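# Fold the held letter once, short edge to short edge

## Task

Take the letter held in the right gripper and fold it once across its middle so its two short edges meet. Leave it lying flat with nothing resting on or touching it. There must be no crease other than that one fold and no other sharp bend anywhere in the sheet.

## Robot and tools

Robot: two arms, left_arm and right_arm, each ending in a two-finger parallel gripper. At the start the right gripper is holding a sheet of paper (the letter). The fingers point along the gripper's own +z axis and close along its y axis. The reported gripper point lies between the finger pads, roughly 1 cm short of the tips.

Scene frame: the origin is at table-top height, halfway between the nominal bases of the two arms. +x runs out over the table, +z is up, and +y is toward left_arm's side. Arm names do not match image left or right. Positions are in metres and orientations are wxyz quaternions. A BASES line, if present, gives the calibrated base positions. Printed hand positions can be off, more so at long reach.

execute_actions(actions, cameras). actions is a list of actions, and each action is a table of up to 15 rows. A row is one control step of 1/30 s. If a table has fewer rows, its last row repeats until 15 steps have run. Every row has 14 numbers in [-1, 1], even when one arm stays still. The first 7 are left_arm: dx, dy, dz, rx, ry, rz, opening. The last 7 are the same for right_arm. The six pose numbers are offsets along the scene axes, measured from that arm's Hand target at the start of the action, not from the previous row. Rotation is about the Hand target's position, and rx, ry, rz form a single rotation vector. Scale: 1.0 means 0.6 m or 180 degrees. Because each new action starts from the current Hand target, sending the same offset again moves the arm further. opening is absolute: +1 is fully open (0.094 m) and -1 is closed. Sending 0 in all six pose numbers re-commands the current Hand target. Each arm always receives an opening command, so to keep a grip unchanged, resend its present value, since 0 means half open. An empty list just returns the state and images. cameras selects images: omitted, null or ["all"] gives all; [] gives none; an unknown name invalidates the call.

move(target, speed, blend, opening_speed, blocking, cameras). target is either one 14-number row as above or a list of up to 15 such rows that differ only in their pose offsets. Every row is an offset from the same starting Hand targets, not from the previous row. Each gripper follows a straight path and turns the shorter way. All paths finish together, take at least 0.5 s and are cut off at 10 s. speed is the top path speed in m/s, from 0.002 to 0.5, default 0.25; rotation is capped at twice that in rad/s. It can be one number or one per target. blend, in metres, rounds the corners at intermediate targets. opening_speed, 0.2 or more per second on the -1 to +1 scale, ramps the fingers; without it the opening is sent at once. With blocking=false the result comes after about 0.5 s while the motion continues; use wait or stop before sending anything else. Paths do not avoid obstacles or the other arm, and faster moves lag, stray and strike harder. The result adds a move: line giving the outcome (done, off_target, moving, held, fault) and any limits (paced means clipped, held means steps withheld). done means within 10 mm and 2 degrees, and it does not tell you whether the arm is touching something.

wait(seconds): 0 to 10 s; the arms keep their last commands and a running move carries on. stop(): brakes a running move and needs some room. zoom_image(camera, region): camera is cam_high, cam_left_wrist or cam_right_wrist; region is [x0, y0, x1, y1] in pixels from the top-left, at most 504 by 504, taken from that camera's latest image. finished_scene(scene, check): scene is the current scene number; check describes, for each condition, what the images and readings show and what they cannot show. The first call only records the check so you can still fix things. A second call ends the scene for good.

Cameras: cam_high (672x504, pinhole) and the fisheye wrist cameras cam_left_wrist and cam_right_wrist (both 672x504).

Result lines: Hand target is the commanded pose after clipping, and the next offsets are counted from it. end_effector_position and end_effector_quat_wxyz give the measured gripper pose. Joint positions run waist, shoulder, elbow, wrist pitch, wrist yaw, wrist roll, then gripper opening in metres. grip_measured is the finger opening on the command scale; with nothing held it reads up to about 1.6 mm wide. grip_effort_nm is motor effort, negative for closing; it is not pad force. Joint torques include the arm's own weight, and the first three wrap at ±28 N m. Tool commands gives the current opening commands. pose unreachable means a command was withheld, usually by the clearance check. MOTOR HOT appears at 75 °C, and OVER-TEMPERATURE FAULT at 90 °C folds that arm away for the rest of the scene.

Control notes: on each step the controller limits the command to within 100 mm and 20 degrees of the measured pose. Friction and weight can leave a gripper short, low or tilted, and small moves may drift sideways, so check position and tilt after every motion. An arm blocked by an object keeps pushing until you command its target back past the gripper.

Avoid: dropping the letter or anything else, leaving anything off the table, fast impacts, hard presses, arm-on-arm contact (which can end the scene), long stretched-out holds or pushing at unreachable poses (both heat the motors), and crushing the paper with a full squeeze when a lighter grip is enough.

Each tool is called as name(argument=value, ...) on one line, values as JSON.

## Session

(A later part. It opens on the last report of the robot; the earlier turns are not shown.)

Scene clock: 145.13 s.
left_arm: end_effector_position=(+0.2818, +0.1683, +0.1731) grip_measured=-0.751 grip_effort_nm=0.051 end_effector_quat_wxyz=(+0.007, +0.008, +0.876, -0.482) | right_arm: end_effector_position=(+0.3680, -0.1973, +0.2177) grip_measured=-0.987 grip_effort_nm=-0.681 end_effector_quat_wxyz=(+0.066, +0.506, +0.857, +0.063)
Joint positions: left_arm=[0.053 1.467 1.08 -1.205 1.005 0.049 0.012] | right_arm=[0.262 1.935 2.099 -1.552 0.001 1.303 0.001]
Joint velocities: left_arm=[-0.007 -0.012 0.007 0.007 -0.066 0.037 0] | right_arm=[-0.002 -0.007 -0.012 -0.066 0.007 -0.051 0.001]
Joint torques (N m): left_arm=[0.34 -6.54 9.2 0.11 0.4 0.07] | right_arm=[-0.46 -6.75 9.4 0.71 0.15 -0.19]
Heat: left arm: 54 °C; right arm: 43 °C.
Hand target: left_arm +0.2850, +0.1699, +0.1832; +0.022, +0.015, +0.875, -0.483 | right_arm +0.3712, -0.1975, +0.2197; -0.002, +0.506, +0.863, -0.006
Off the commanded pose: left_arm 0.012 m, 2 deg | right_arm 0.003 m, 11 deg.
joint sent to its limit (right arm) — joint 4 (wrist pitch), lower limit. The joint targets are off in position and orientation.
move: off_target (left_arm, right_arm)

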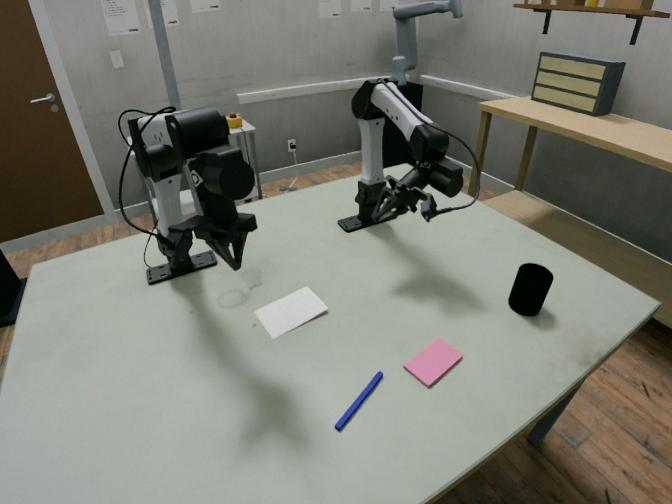

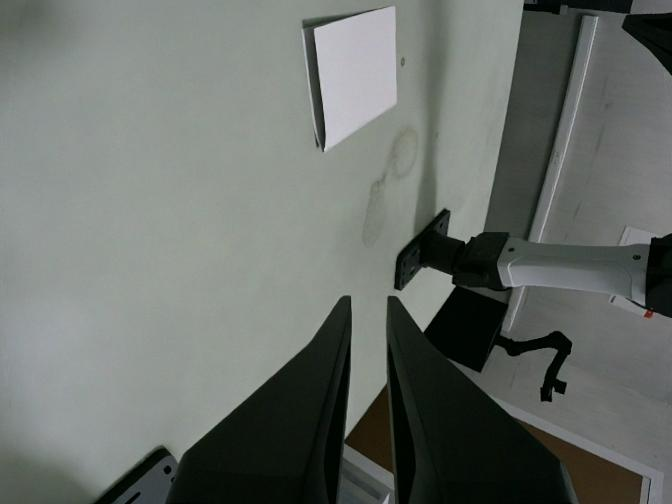

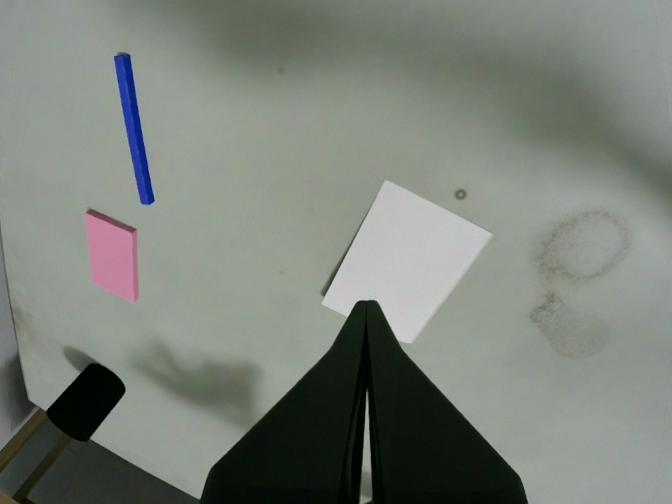

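move(target=[0,0,0,0,0,0,-0.75,-0.19,0.16,-0.26,0,0,0,-1], speed=0.25)

zoom_image(camera="cam_right_wrist", region=[50, 50, 550, 450])

Scene clock: 146.97 s.
left_arm: end_effector_position=(+0.2816, +0.1683, +0.1732) grip_measured=-0.751 grip_effort_nm=0.051 end_effector_quat_wxyz=(+0.007, +0.008, +0.876, -0.482) | right_arm: end_effector_position=(+0.2547, -0.1038, +0.0615) grip_measured=-0.987 grip_effort_nm=-0.681 end_effector_quat_wxyz=(-0.004, +0.504, +0.864, -0.013)
Joint positions: left_arm=[0.053 1.467 1.08 -1.206 1.006 0.05 0.012] | right_arm=[0.634 1.826 1.339 -1.112 0.003 1.664 0.001]
Joint velocities: left_arm=[-0.002 -0.002 -0.022 -0.037 0.066 0.037 0] | right_arm=[-0.002 -0.012 0.002 0.051 -0.022 -0.037 0.001]
Joint torques (N m): left_arm=[0.38 -6.5 9.18 0.11 0.41 0.08] | right_arm=[-0.32 -8.14 5.61 0.41 0.09 0.04]
Heat: left arm: 54 °C; right arm: 43 °C.
Hand target: left_arm +0.2850, +0.1699, +0.1832; +0.022, +0.015, +0.875, -0.483 | right_arm +0.2544, -0.1041, +0.0628; -0.001, +0.506, +0.862, -0.008
Off the commanded pose: left_arm 0.011 m, 2 deg | right_arm 0.004 m, 1 deg.
move: off_target (left_arm)

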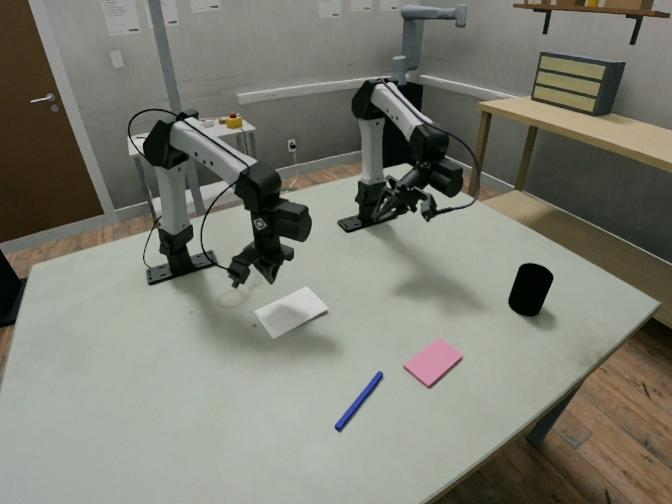

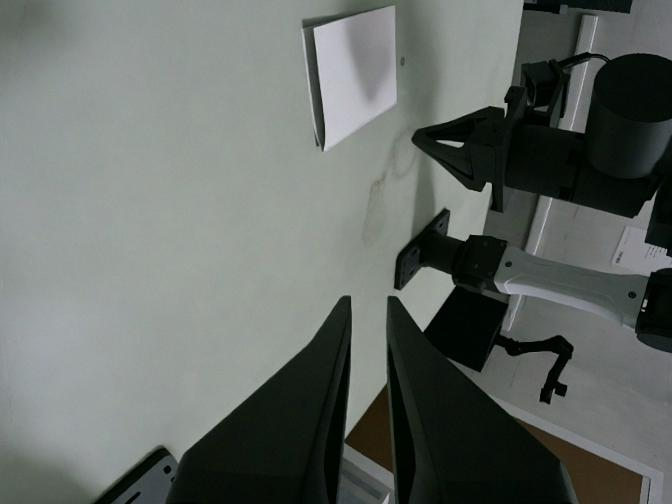

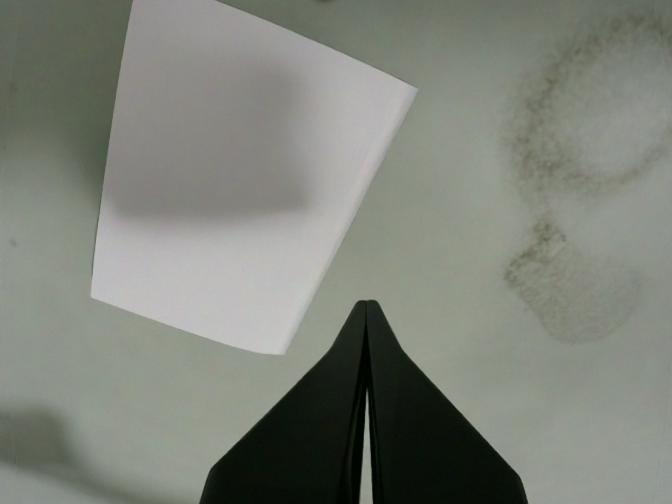

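Scaled by 1.008 from the camera's 672x504 image, which has a finer 960x720 frame.

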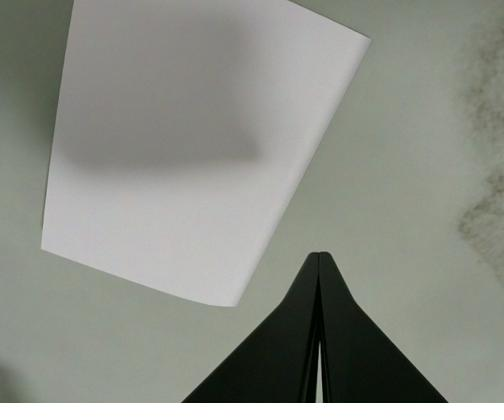

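move(target=[[0,0,0,0,0,0,-0.75,0.0077,0.0152,-0.03,0,0,0,-1],[0,0,0,0,0,0,-0.75,0.0077,0.0152,-0.1547,0,0,0,-1],[0,0,0,0,0,0,-0.75,0.0085,0.0152,-0.068,0,0,0,-1],[0,0,0,0,0,0,-0.75,0.0055,0.04,-0.068,0,0,0,-1],[0,0,0,0,0,0,-0.75,0.0043,0.04,-0.1547,0,0,0,-1]], speed=[0.15,0.07,0.07,0.07,0.07], cameras=["cam_left_wrist", "cam_right_wrist"])

zoom_image(camera="cam_right_wrist", region=[150, 150, 550, 450])

Scene clock: 150.67 s.
left_arm: end_effector_position=(+0.2815, +0.1682, +0.1732) grip_measured=-0.751 grip_effort_nm=0.051 end_effector_quat_wxyz=(+0.007, +0.008, +0.876, -0.482) | right_arm: end_effector_position=(+0.2568, -0.0813, +0.0050) grip_measured=-0.987 grip_effort_nm=-0.691 end_effector_quat_wxyz=(+0.001, +0.505, +0.863, -0.001)
Joint positions: left_arm=[0.053 1.467 1.08 -1.206 1.006 0.05 0.012] | right_arm=[0.685 1.928 1.237 -0.88 0.003 1.717 0.001]
Joint velocities: left_arm=[0.022 -0.002 -0.007 0.022 -0.037 -0.066 0] | right_arm=[0.017 -0.002 0.002 0.037 -0.022 0.007 0]
Joint torques (N m): left_arm=[0.35 -6.5 9.16 0.11 0.4 0.09] | right_arm=[-0.17 -2.32 1.39 1.38 0.07 -0.01]
Heat: left arm: 53 °C; right arm: 44 °C.
Hand target: left_arm +0.2850, +0.1698, +0.1832; +0.022, +0.015, +0.875, -0.483 | right_arm +0.2562, -0.0809, -0.0298; -0.001, +0.506, +0.862, -0.008
Off the commanded pose: left_arm 0.011 m, 2 deg | right_arm 0.035 m, 1 deg.
move: off_target (left_arm, right_arm)
Images, in order (width x height): cam_left_wrist 672x504, cam_right_wrist 672x504.

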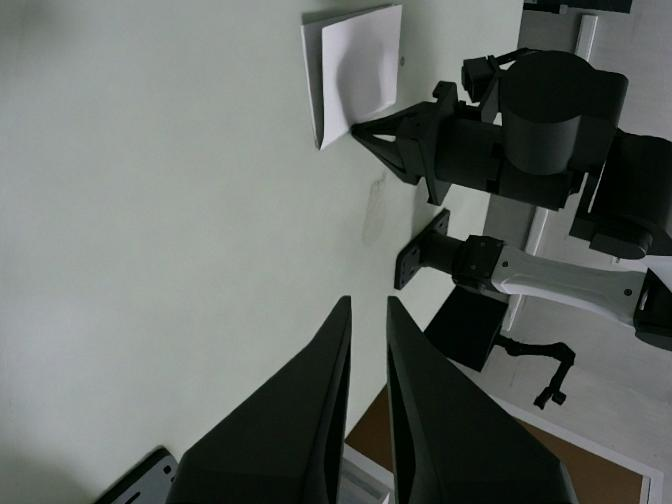

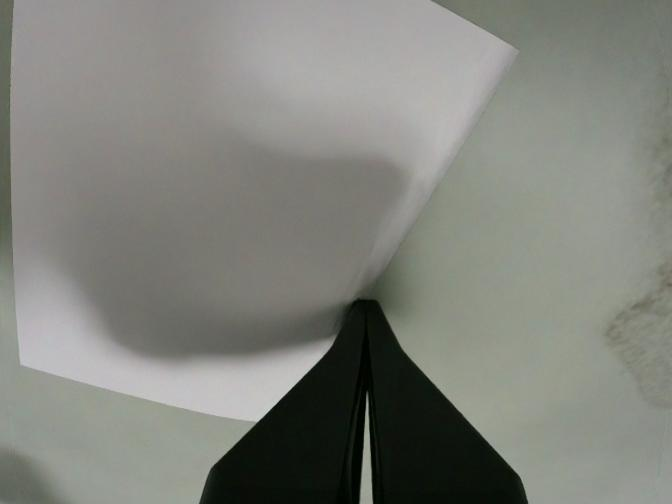

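Scaled by 1.260 from the camera's 672x504 image, which has a finer 960x720 frame.

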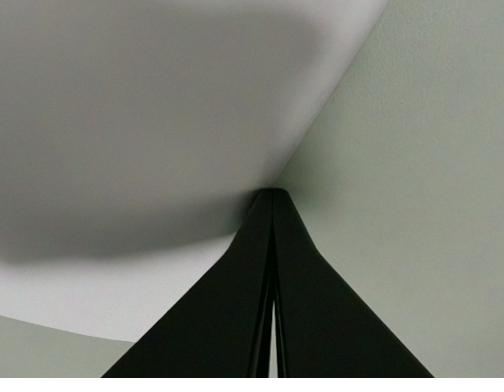

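move(target=[[0,0,0,0,0,0,-0.75,0.001,0,0.0867,0,0,0,-1],[0,0,0,0,0,0,-0.75,-0.0028,0.0265,0.0867,0,0,0,-1],[0,0,0,0,0,0,-0.75,-0.0028,0.0265,0,0,0,0,-1],[0,0,0,0,0,0,-0.75,-0.002,0.0265,0.0867,0,0,0,-1],[0,0,0,0,0,0,-0.75,-0.0062,0.0515,0.0867,0,0,0,-1],[0,0,0,0,0,0,-0.75,-0.0062,0.0515,0,0,0,0,-1]], speed=0.07, cameras=["cam_left_wrist", "cam_right_wrist"])

zoom_image(camera="cam_right_wrist", region=[150, 150, 550, 450])

Scene clock: 154.73 s.
left_arm: end_effector_position=(+0.2815, +0.1682, +0.1732) grip_measured=-0.751 grip_effort_nm=0.051 end_effector_quat_wxyz=(+0.007, +0.008, +0.876, -0.482) | right_arm: end_effector_position=(+0.2528, -0.0504, +0.0050) grip_measured=-0.987 grip_effort_nm=-0.686 end_effector_quat_wxyz=(+0.001, +0.505, +0.863, +0.000)
Joint positions: left_arm=[0.053 1.467 1.08 -1.206 1.006 0.05 0.012] | right_arm=[0.76 1.985 1.319 -0.904 0.003 1.793 0.001]
Joint velocities: left_arm=[0.007 0.007 0.017 -0.037 0.007 0.007 0] | right_arm=[-0.002 -0.017 0.002 -0.007 0.037 -0.022 -0.001]
Joint torques (N m): left_arm=[0.32 -6.52 9.21 0.11 0.41 0.08] | right_arm=[-0.24 -2.99 1.31 1.29 0.08 -0.05]
Heat: left arm: 52 °C; right arm: 44 °C.
Hand target: left_arm +0.2850, +0.1698, +0.1832; +0.022, +0.015, +0.875, -0.483 | right_arm +0.2522, -0.0502, -0.0300; +0.000, +0.506, +0.862, -0.008
Off the commanded pose: left_arm 0.011 m, 2 deg | right_arm 0.035 m, 1 deg.
move: off_target (left_arm, right_arm)
Images, in order (width x height): cam_left_wrist 672x504, cam_right_wrist 672x504.

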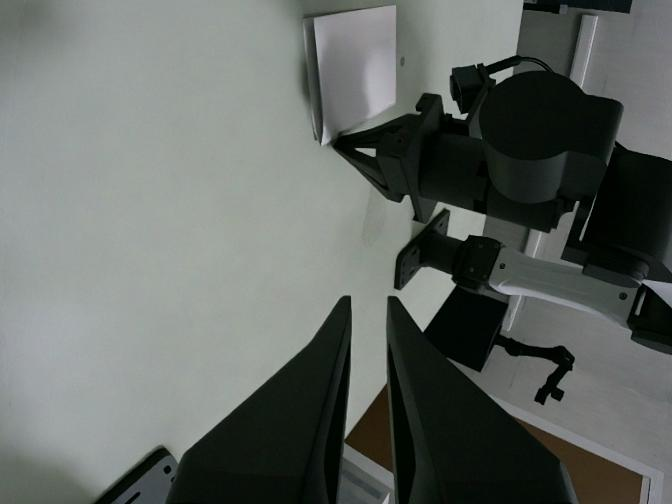

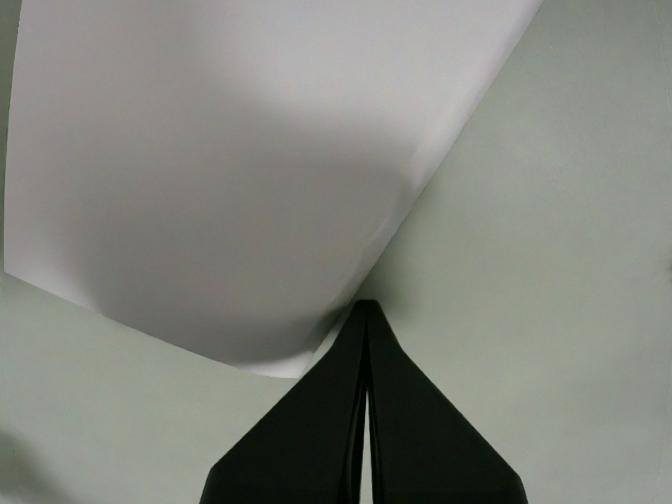

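Scaled by 1.260 from the camera's 672x504 image, which has a finer 960x720 frame.

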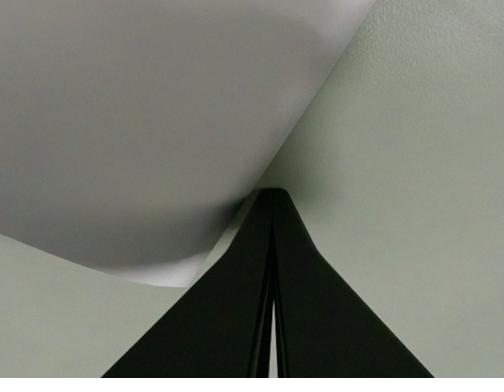

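move(target=[[0,0,0,0,0,0,-0.75,0.004,0,0.0867,0,0,0,-1],[0,0,0,0,0,0,-0.75,0.0055,0,0,0,0,0,-1],[0,0,0,0,0,0,-0.75,0.006,0,0.0867,0,0,0,-1],[0,0,0,0,0,0,-0.75,0.0042,0.022,0.0867,0,0,0,-1],[0,0,0,0,0,0,-0.75,0.0042,0.022,0,0,0,0,-1],[0,0,0,0,0,0,-0.75,0.005,0.022,0.0867,0,0,0,-1],[0,0,0,0,0,0,-0.75,0.0027,0.037,0.0867,0,0,0,-1],[0,0,0,0,0,0,-0.75,0.0027,0.037,0,0,0,0,-1]], speed=0.07, cameras=["cam_left_wrist", "cam_right_wrist"])

zoom_image(camera="cam_right_wrist", region=[150, 150, 550, 450])

Scene clock: 160.20 s.
left_arm: end_effector_position=(+0.2815, +0.1682, +0.1732) grip_measured=-0.751 grip_effort_nm=0.046 end_effector_quat_wxyz=(+0.007, +0.008, +0.876, -0.482) | right_arm: end_effector_position=(+0.2554, -0.0287, +0.0050) grip_measured=-0.987 grip_effort_nm=-0.681 end_effector_quat_wxyz=(+0.002, +0.506, +0.863, +0.001)
Joint positions: left_arm=[0.053 1.467 1.08 -1.206 1.006 0.05 0.012] | right_arm=[0.799 2.041 1.402 -0.929 0.003 1.834 0.001]
Joint velocities: left_arm=[-0.002 0.012 0.002 0.007 -0.022 -0.051 0] | right_arm=[-0.007 -0.002 -0.002 -0.022 0.007 -0.037 -0.001]
Joint torques (N m): left_arm=[0.34 -6.5 9.16 0.11 0.42 0.07] | right_arm=[-0.02 -3.7 1.4 1.27 0.06 -0.01]
Heat: left arm: 50 °C; right arm: 44 °C.
Hand target: left_arm +0.2850, +0.1698, +0.1832; +0.022, +0.015, +0.875, -0.483 | right_arm +0.2537, -0.0280, -0.0301; +0.000, +0.506, +0.862, -0.008
Off the commanded pose: left_arm 0.011 m, 2 deg | right_arm 0.035 m, 1 deg.
move: off_target (left_arm, right_arm)
Images, in order (width x height): cam_left_wrist 672x504, cam_right_wrist 672x504.

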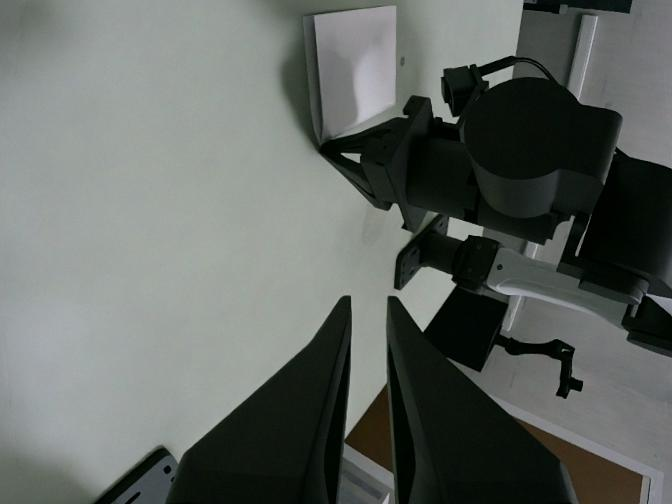

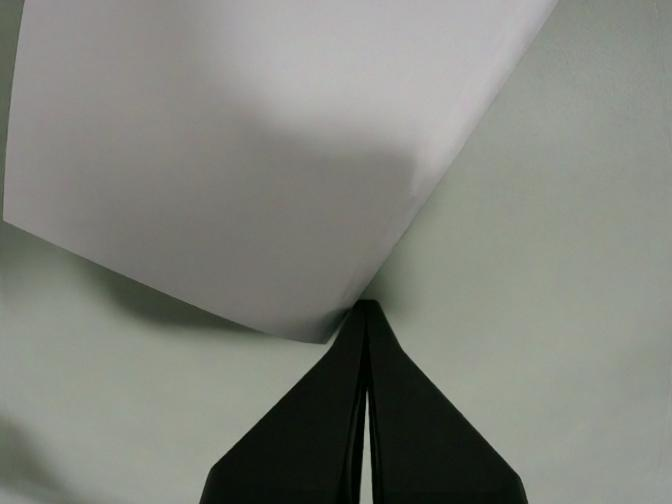

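Scaled by 1.260 from the camera's 672x504 image, which has a finer 960x720 frame.

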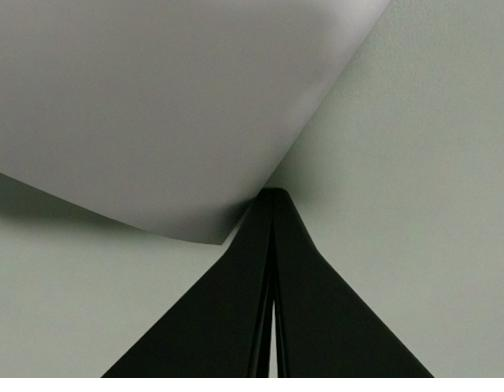

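move(target=[[0,0,0,0,0,0,-0.75,-0.005,0,0.12,0,0,0,-1],[0,0,0,0,0,0,-0.75,0.03,-0.12,0.25,0,0,0,-1]], speed=0.2)

zoom_image(camera="cam_right_wrist", region=[100, 100, 450, 400])

zoom_image(camera="cam_high", region=[240, 270, 340, 350])

zoom_image(camera="cam_left_wrist", region=[270, 0, 430, 160])

Scene clock: 162.10 s.
left_arm: end_effector_position=(+0.2815, +0.1682, +0.1732) grip_measured=-0.751 grip_effort_nm=0.046 end_effector_quat_wxyz=(+0.007, +0.008, +0.876, -0.482) | right_arm: end_effector_position=(+0.2690, -0.1007, +0.1053) grip_measured=-0.987 grip_effort_nm=-0.681 end_effector_quat_wxyz=(-0.010, +0.508, +0.861, -0.026)
Joint positions: left_arm=[0.053 1.467 1.08 -1.206 1.006 0.05 0.012] | right_arm=[0.618 1.877 1.579 -1.328 0.004 1.659 0.001]
Joint velocities: left_arm=[-0.012 0.017 0.007 0.095 -0.022 -0.007 0.001] | right_arm=[-0.022 -0.012 -0.007 -0.037 0.022 -0.066 0.001]
Joint torques (N m): left_arm=[0.38 -6.49 9.17 0.11 0.41 0.07] | right_arm=[-0.32 -9.22 9.84 0.09 0.08 -0.1]
Heat: left arm: 50 °C; right arm: 44 °C.
Hand target: left_arm +0.2850, +0.1699, +0.1832; +0.022, +0.015, +0.875, -0.483 | right_arm +0.2734, -0.0985, +0.1199; -0.001, +0.506, +0.862, -0.008
Off the commanded pose: left_arm 0.011 m, 2 deg | right_arm 0.015 m, 2 deg.
move: off_target (left_arm, right_arm)

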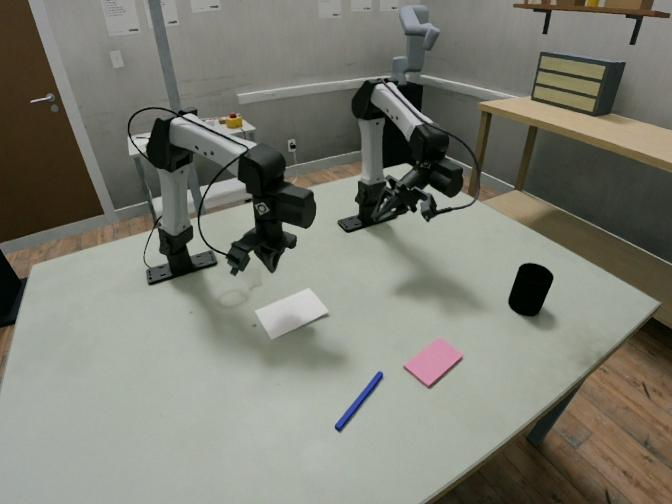

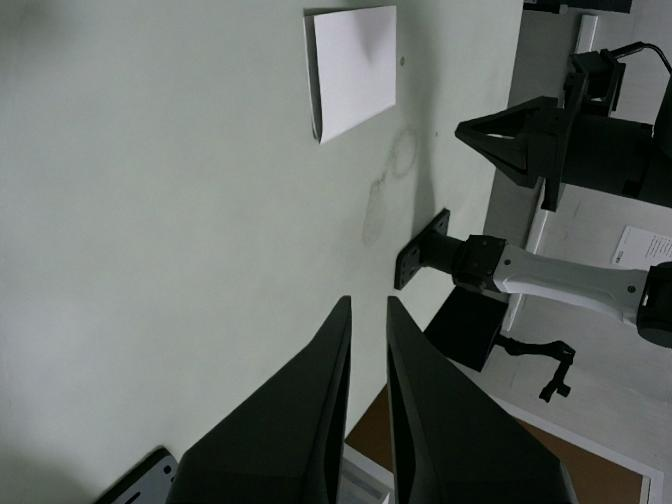

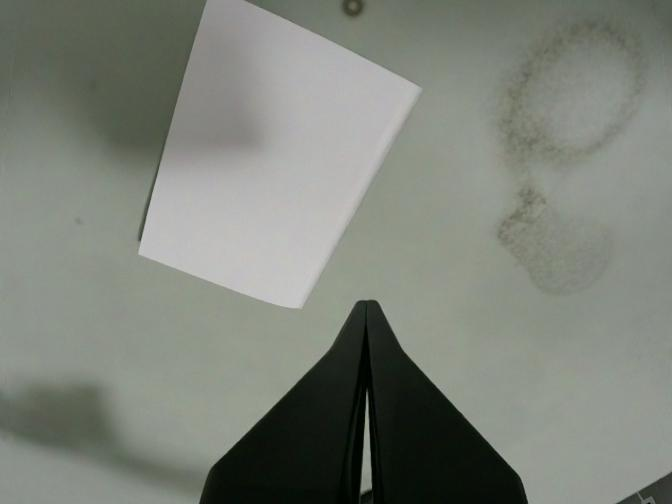

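Scaled by 1.440 from the camera's 672x504 image, which has a finer 960x720 frame.

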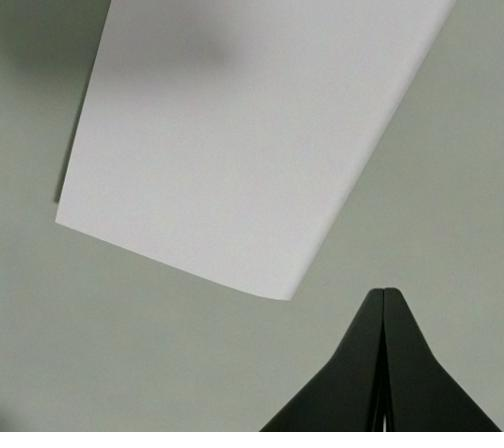

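Scaled by 5.040.

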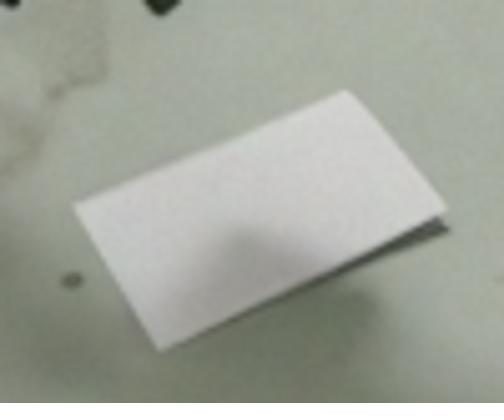

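Scaled by 3.150 from the camera's 672x504 image, which has a finer 960x720 frame.

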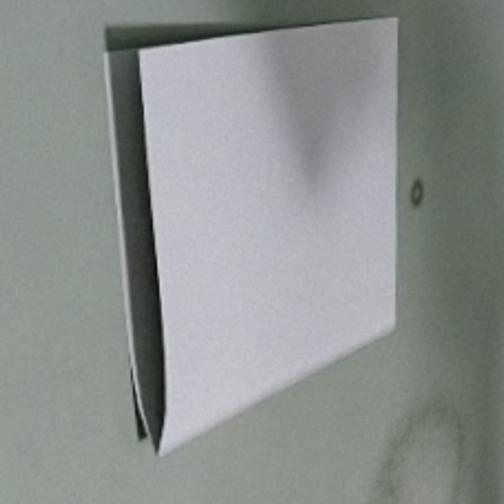

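move(target=[[0,0,0,0,0,0,-0.75,-0.0237,0.0225,-0.15,0,0,0,-1],[0,0,0,0,0,0,-0.75,-0.0237,0.0225,-0.2582,0,0,0,-1],[0,0,0,0,0,0,-0.75,-0.0227,0.0225,-0.1665,0,0,0,-1],[0,0,0,0,0,0,-0.75,-0.0257,0.0442,-0.1665,0,0,0,-1],[0,0,0,0,0,0,-0.75,-0.0257,0.0442,-0.2582,0,0,0,-1],[0,0,0,0,0,0,-0.75,-0.0247,0.0442,-0.1665,0,0,0,-1],[0,0,0,0,0,0,-0.75,-0.0273,0.0642,-0.1665,0,0,0,-1],[0,0,0,0,0,0,-0.75,-0.0273,0.0642,-0.2582,0,0,0,-1],[0,0,0,0,0,0,-0.75,-0.0263,0.0642,-0.1665,0,0,0,-1],[0,0,0,0,0,0,-0.75,-0.0293,0.0842,-0.1665,0,0,0,-1],[0,0,0,0,0,0,-0.75,-0.0293,0.0842,-0.2582,0,0,0,-1]], speed=[0.2,0.07,0.07,0.07,0.07,0.07,0.07,0.07,0.07,0.07,0.07], cameras=["cam_left_wrist", "cam_right_wrist"])

zoom_image(camera="cam_right_wrist", region=[150, 150, 550, 450])

Scene clock: 170.10 s.
left_arm: end_effector_position=(+0.2815, +0.1682, +0.1732) grip_measured=-0.751 grip_effort_nm=0.046 end_effector_quat_wxyz=(+0.007, +0.009, +0.876, -0.482) | right_arm: end_effector_position=(+0.2541, -0.0514, +0.0048) grip_measured=-0.987 grip_effort_nm=-0.672 end_effector_quat_wxyz=(+0.002, +0.505, +0.863, -0.001)
Joint positions: left_arm=[0.053 1.467 1.08 -1.206 1.006 0.051 0.012] | right_arm=[0.756 1.988 1.322 -0.906 0.004 1.79 0.001]
Joint velocities: left_arm=[0.022 -0.007 -0.002 0.022 -0.007 0.022 0.001] | right_arm=[-0.012 0.002 -0.007 0.051 -0.007 0.022 0]
Joint torques (N m): left_arm=[0.35 -6.5 9.16 0.11 0.41 0.07] | right_arm=[-0.23 -2.21 1.07 1.48 0.03 -0.07]
Heat: left arm: 50 °C; right arm: 44 °C.
Hand target: left_arm +0.2850, +0.1699, +0.1832; +0.022, +0.015, +0.875, -0.483 | right_arm +0.2544, -0.0497, -0.0350; +0.000, +0.506, +0.862, -0.008
Off the commanded pose: left_arm 0.011 m, 2 deg | right_arm 0.040 m, 1 deg.
move: off_target (left_arm, right_arm)
Images, in order (width x height): cam_left_wrist 672x504, cam_right_wrist 672x504.

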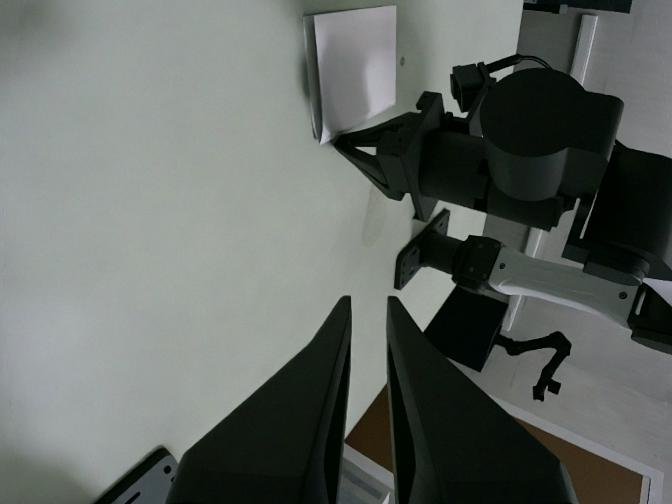

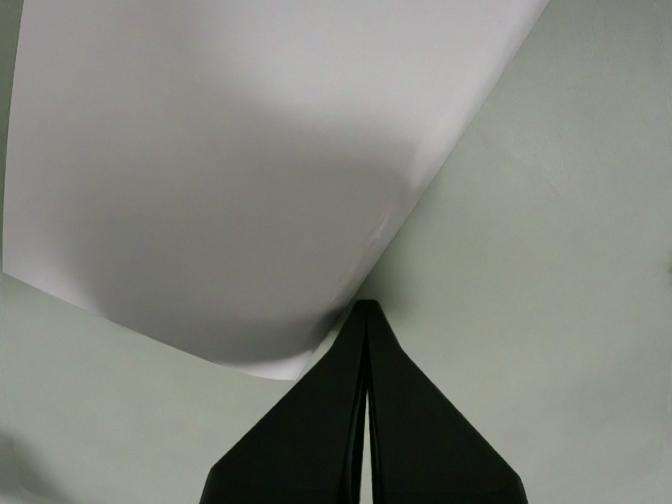

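Scaled by 1.260 from the camera's 672x504 image, which has a finer 960x720 frame.

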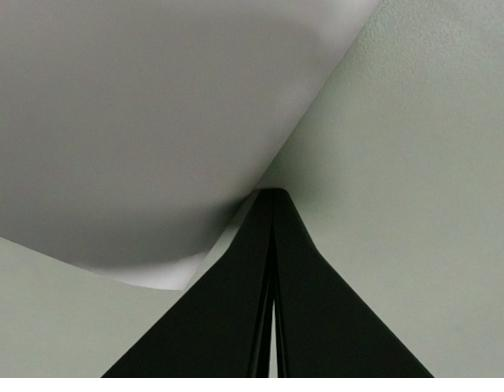

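move(target=[[0,0,0,0,0,0,-0.75,0.009,0,0.09,0,0,0,-1],[0,0,0,0,0,0,-0.75,0.009,0,0,0,0,0,-1]], speed=0.07, cameras=["cam_left_wrist", "cam_right_wrist"])

zoom_image(camera="cam_right_wrist", region=[150, 150, 550, 450])

Scene clock: 172.13 s.
left_arm: end_effector_position=(+0.2815, +0.1682, +0.1732) grip_measured=-0.751 grip_effort_nm=0.051 end_effector_quat_wxyz=(+0.007, +0.009, +0.876, -0.482) | right_arm: end_effector_position=(+0.2568, -0.0490, +0.0048) grip_measured=-0.987 grip_effort_nm=-0.681 end_effector_quat_wxyz=(+0.001, +0.505, +0.863, -0.002)
Joint positions: left_arm=[0.053 1.467 1.08 -1.206 1.006 0.051 0.012] | right_arm=[0.756 2.002 1.342 -0.914 0.004 1.79 0.001]
Joint velocities: left_arm=[-0.002 -0.017 -0.002 0.007 0.066 -0.007 0] | right_arm=[-0.012 -0.007 -0.012 -0.081 -0.022 -0.022 0]
Joint torques (N m): left_arm=[0.31 -6.5 9.13 0.1 0.4 0.08] | right_arm=[-1.03 -2.28 0.91 1.48 0.05 -0.12]
Heat: left arm: 51 °C; right arm: 44 °C.
Hand target: left_arm +0.2850, +0.1699, +0.1832; +0.022, +0.015, +0.875, -0.483 | right_arm +0.2598, -0.0497, -0.0350; +0.000, +0.506, +0.862, -0.008
Off the commanded pose: left_arm 0.011 m, 2 deg | right_arm 0.040 m, 1 deg.
move: off_target (left_arm, right_arm)
Images, in order (width x height): cam_left_wrist 672x504, cam_right_wrist 672x504.

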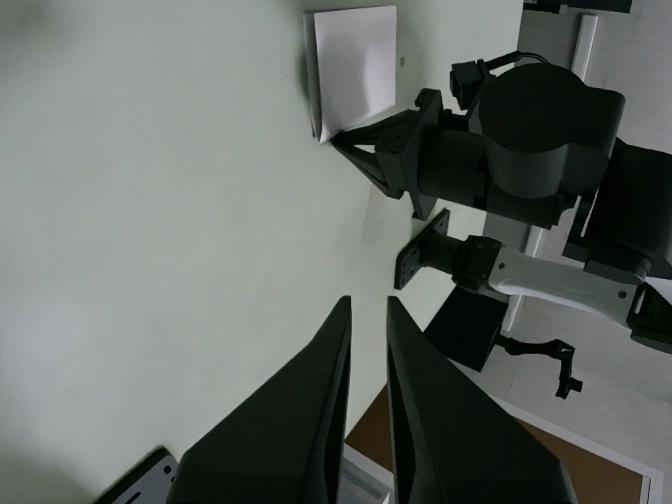

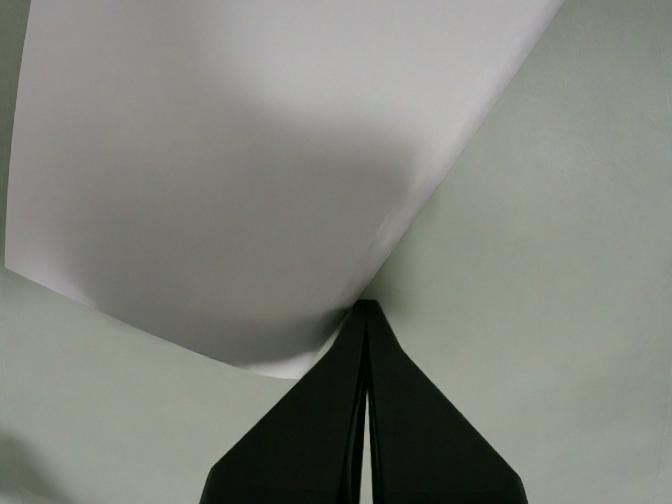

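Scaled by 1.260 from the camera's 672x504 image, which has a finer 960x720 frame.

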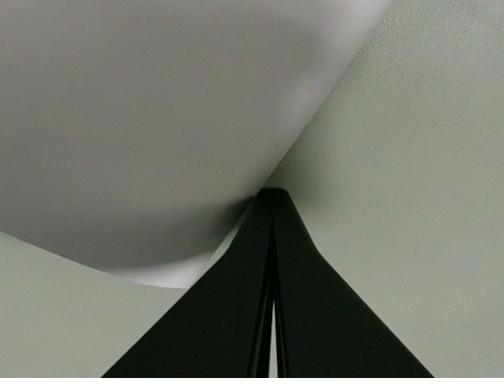

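move(target=[[0,0,0,0,0,0,-0.75,0.009,-0.02,0.0917,0,0,0,-1],[0,0,0,0,0,0,-0.75,0.007,-0.0422,0,0,0,0,-1],[0,0,0,0,0,0,-0.75,0.009,-0.0422,0.0917,0,0,0,-1],[0,0,0,0,0,0,-0.75,0.0058,-0.0205,0.0917,0,0,0,-1],[0,0,0,0,0,0,-0.75,0.0053,-0.0205,0,0,0,0,-1],[0,0,0,0,0,0,-0.75,0.007,-0.0205,0.0917,0,0,0,-1],[0,0,0,0,0,0,-0.75,0.004,0,0.0917,0,0,0,-1],[0,0,0,0,0,0,-0.75,0.0037,0,0,0,0,0,-1]], speed=0.07, cameras=["cam_left_wrist", "cam_right_wrist"])

zoom_image(camera="cam_right_wrist", region=[150, 150, 550, 450])

Scene clock: 178.03 s.
left_arm: end_effector_position=(+0.2815, +0.1682, +0.1732) grip_measured=-0.751 grip_effort_nm=0.056 end_effector_quat_wxyz=(+0.007, +0.009, +0.876, -0.482) | right_arm: end_effector_position=(+0.2614, -0.0505, +0.0047) grip_measured=-0.987 grip_effort_nm=-0.681 end_effector_quat_wxyz=(-0.001, +0.505, +0.863, +0.000)
Joint positions: left_arm=[0.053 1.467 1.08 -1.206 1.006 0.051 0.012] | right_arm=[0.742 2.008 1.351 -0.914 -0.001 1.776 0.001]
Joint velocities: left_arm=[-0.012 -0.017 0.002 -0.022 -0.022 -0.022 0] | right_arm=[0.007 -0.017 -0.017 -0.066 -0.037 0.051 -0.001]
Joint torques (N m): left_arm=[0.38 -6.48 9.21 0.1 0.42 0.07] | right_arm=[0.02 -2.58 0.99 1.47 0.12 -0.01]
Heat: left arm: 51 °C; right arm: 44 °C.
Hand target: left_arm +0.2850, +0.1699, +0.1832; +0.022, +0.015, +0.875, -0.483 | right_arm +0.2620, -0.0496, -0.0351; +0.000, +0.506, +0.862, -0.008
Off the commanded pose: left_arm 0.011 m, 2 deg | right_arm 0.040 m, 1 deg.
move: off_target (left_arm, right_arm)
Images, in order (width x height): cam_left_wrist 672x504, cam_right_wrist 672x504.

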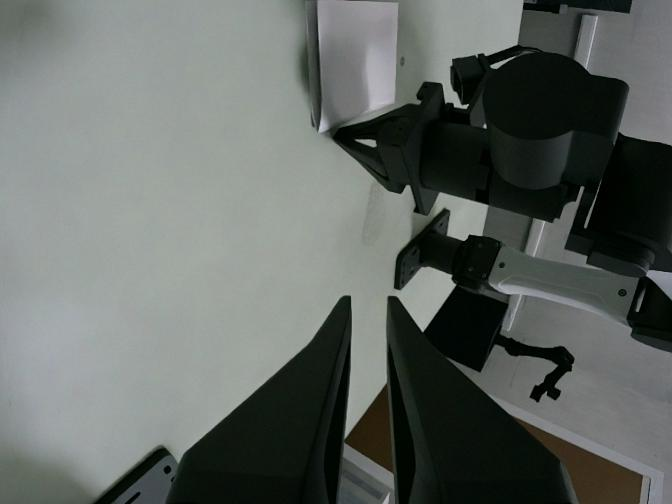

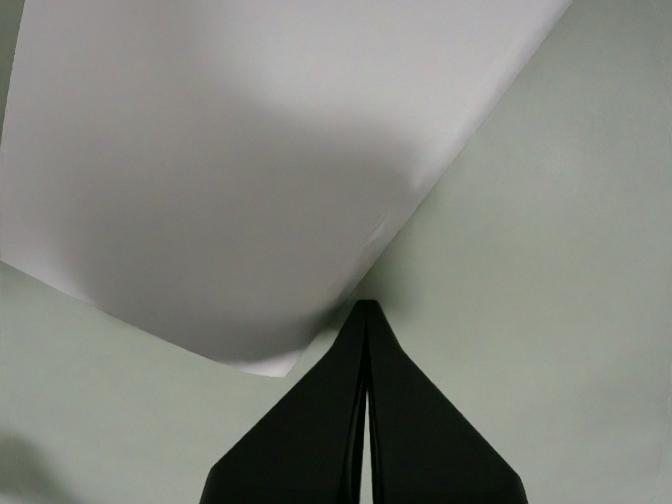

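Scaled by 1.260 from the camera's 672x504 image, which has a finer 960x720 frame.

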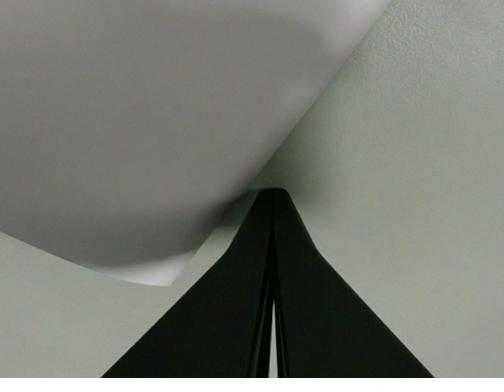

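move(target=[[0,0,0,0,0,0,-0.75,0.005,0,0.1,0,0,0,-1],[0,0,0,0,0,0,-0.75,0.019,0,0.0917,0,0,0,-1],[0,0,0,0,0,0,-0.75,0.0167,0,0,0,0,0,-1]], speed=0.07, cameras=["cam_left_wrist", "cam_right_wrist"])

zoom_image(camera="cam_right_wrist", region=[150, 150, 550, 450])

Scene clock: 180.60 s.
left_arm: end_effector_position=(+0.2815, +0.1682, +0.1732) grip_measured=-0.751 grip_effort_nm=0.051 end_effector_quat_wxyz=(+0.007, +0.009, +0.876, -0.482) | right_arm: end_effector_position=(+0.2709, -0.0469, +0.0047) grip_measured=-0.987 grip_effort_nm=-0.672 end_effector_quat_wxyz=(+0.001, +0.506, +0.862, +0.004)
Joint positions: left_arm=[0.053 1.467 1.08 -1.206 1.006 0.051 0.012] | right_arm=[0.733 2.034 1.391 -0.92 -0.001 1.768 0.001]
Joint velocities: left_arm=[-0.022 0.012 -0.012 -0.007 -0.066 -0.022 -0.001] | right_arm=[-0.017 -0.027 -0.002 0.022 0.051 0.007 0.001]
Joint torques (N m): left_arm=[0.38 -6.49 9.2 0.11 0.41 0.08] | right_arm=[-0.65 -2.7 1.37 1.38 0.12 -0.12]
Heat: left arm: 51 °C; right arm: 44 °C.
Hand target: left_arm +0.2850, +0.1699, +0.1832; +0.022, +0.015, +0.875, -0.483 | right_arm +0.2720, -0.0495, -0.0351; +0.000, +0.506, +0.862, -0.008
Off the commanded pose: left_arm 0.011 m, 2 deg | right_arm 0.040 m, 1 deg.
move: off_target (left_arm, right_arm)
Images, in order (width x height): cam_left_wrist 672x504, cam_right_wrist 672x504.

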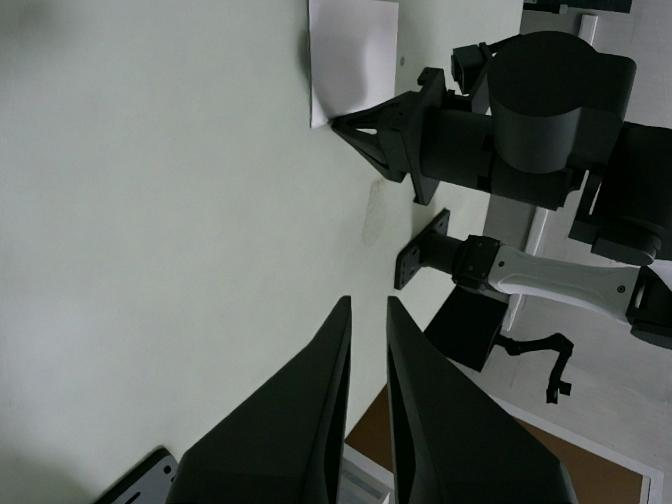

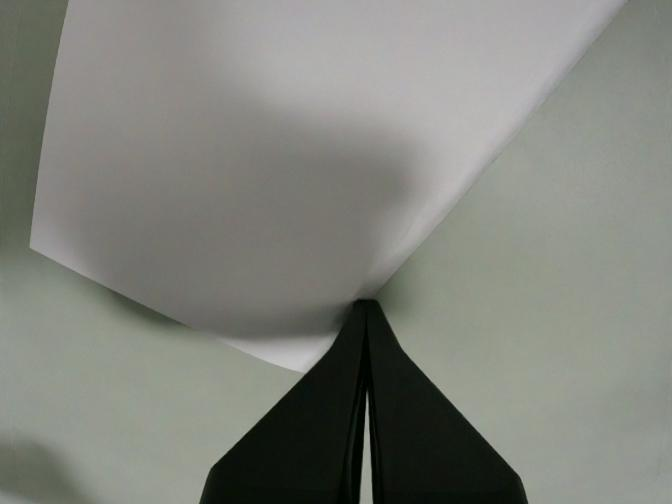

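Scaled by 1.260 from the camera's 672x504 image, which has a finer 960x720 frame.

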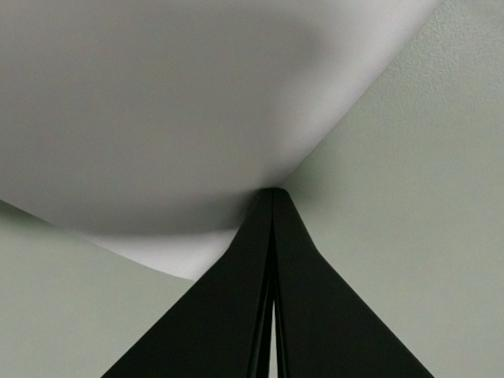

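move(target=[[0,0,0,0,0,0,-0.75,0.006,0,0.1,0,0,0,-1],[0,0,0,0,0,0,-0.75,0.005,0.0225,0.0917,0,0,0,-1],[0,0,0,0,0,0,-0.75,0.0025,0.0225,0,0,0,0,-1],[0,0,0,0,0,0,-0.75,0.007,0.0225,0.1,0,0,0,-1],[0,0,0,0,0,0,-0.75,0.006,0.0425,0.0917,0,0,0,-1],[0,0,0,0,0,0,-0.75,0.0035,0.0425,0,0,0,0,-1]], speed=0.07, cameras=["cam_left_wrist", "cam_right_wrist"])

zoom_image(camera="cam_right_wrist", region=[150, 150, 550, 450])

Scene clock: 185.00 s.
left_arm: end_effector_position=(+0.2815, +0.1682, +0.1732) grip_measured=-0.751 grip_effort_nm=0.051 end_effector_quat_wxyz=(+0.007, +0.009, +0.876, -0.482) | right_arm: end_effector_position=(+0.2758, -0.0244, +0.0047) grip_measured=-0.987 grip_effort_nm=-0.672 end_effector_quat_wxyz=(+0.001, +0.506, +0.862, +0.005)
Joint positions: left_arm=[0.053 1.467 1.08 -1.206 1.006 0.051 0.012] | right_arm=[0.769 2.099 1.489 -0.952 0 1.805 0.001]
Joint velocities: left_arm=[-0.002 -0.002 -0.002 -0.007 0.007 -0.007 -0.001] | right_arm=[0.017 0.002 0.017 0.007 0.007 -0.007 0]
Joint torques (N m): left_arm=[0.35 -6.5 9.17 0.11 0.41 0.09] | right_arm=[0.29 -3.34 1.43 1.34 0.1 -0.01]
Heat: left arm: 51 °C; right arm: 44 °C.
Hand target: left_arm +0.2850, +0.1699, +0.1832; +0.022, +0.015, +0.875, -0.483 | right_arm +0.2738, -0.0239, -0.0352; +0.000, +0.506, +0.862, -0.008
Off the commanded pose: left_arm 0.011 m, 2 deg | right_arm 0.040 m, 1 deg.
move: off_target (left_arm, right_arm)
Images, in order (width x height): cam_left_wrist 672x504, cam_right_wrist 672x504.

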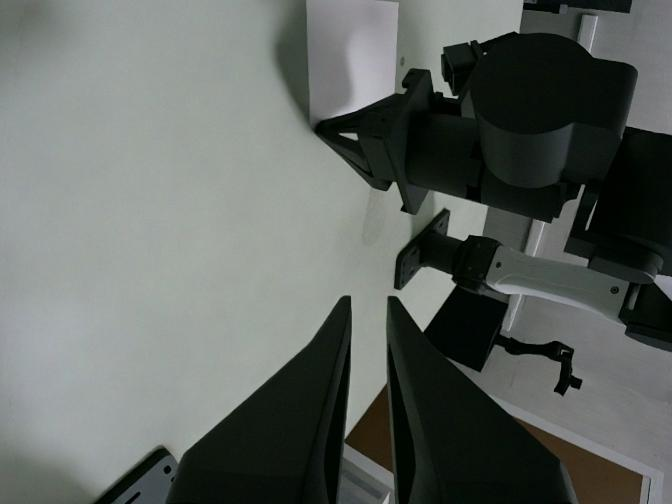

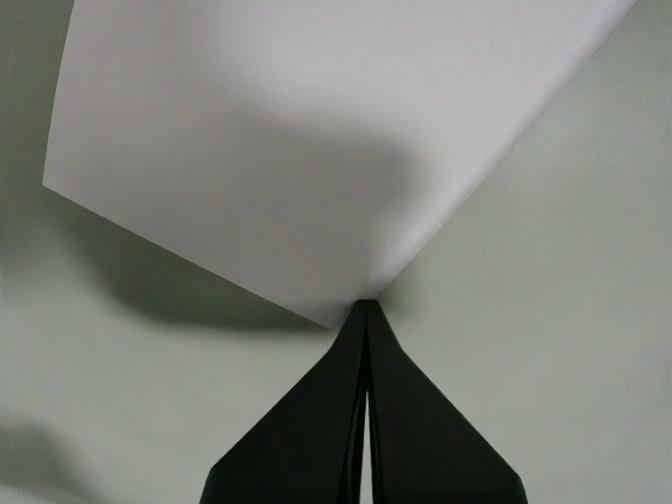

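Scaled by 1.260 from the camera's 672x504 image, which has a finer 960x720 frame.

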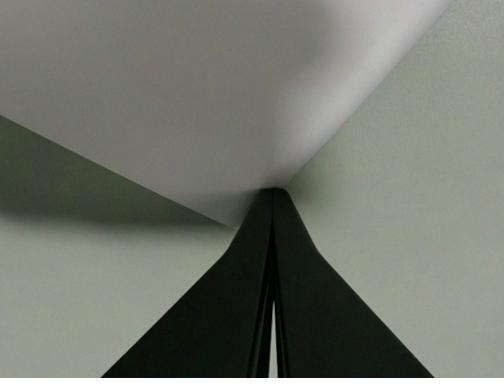

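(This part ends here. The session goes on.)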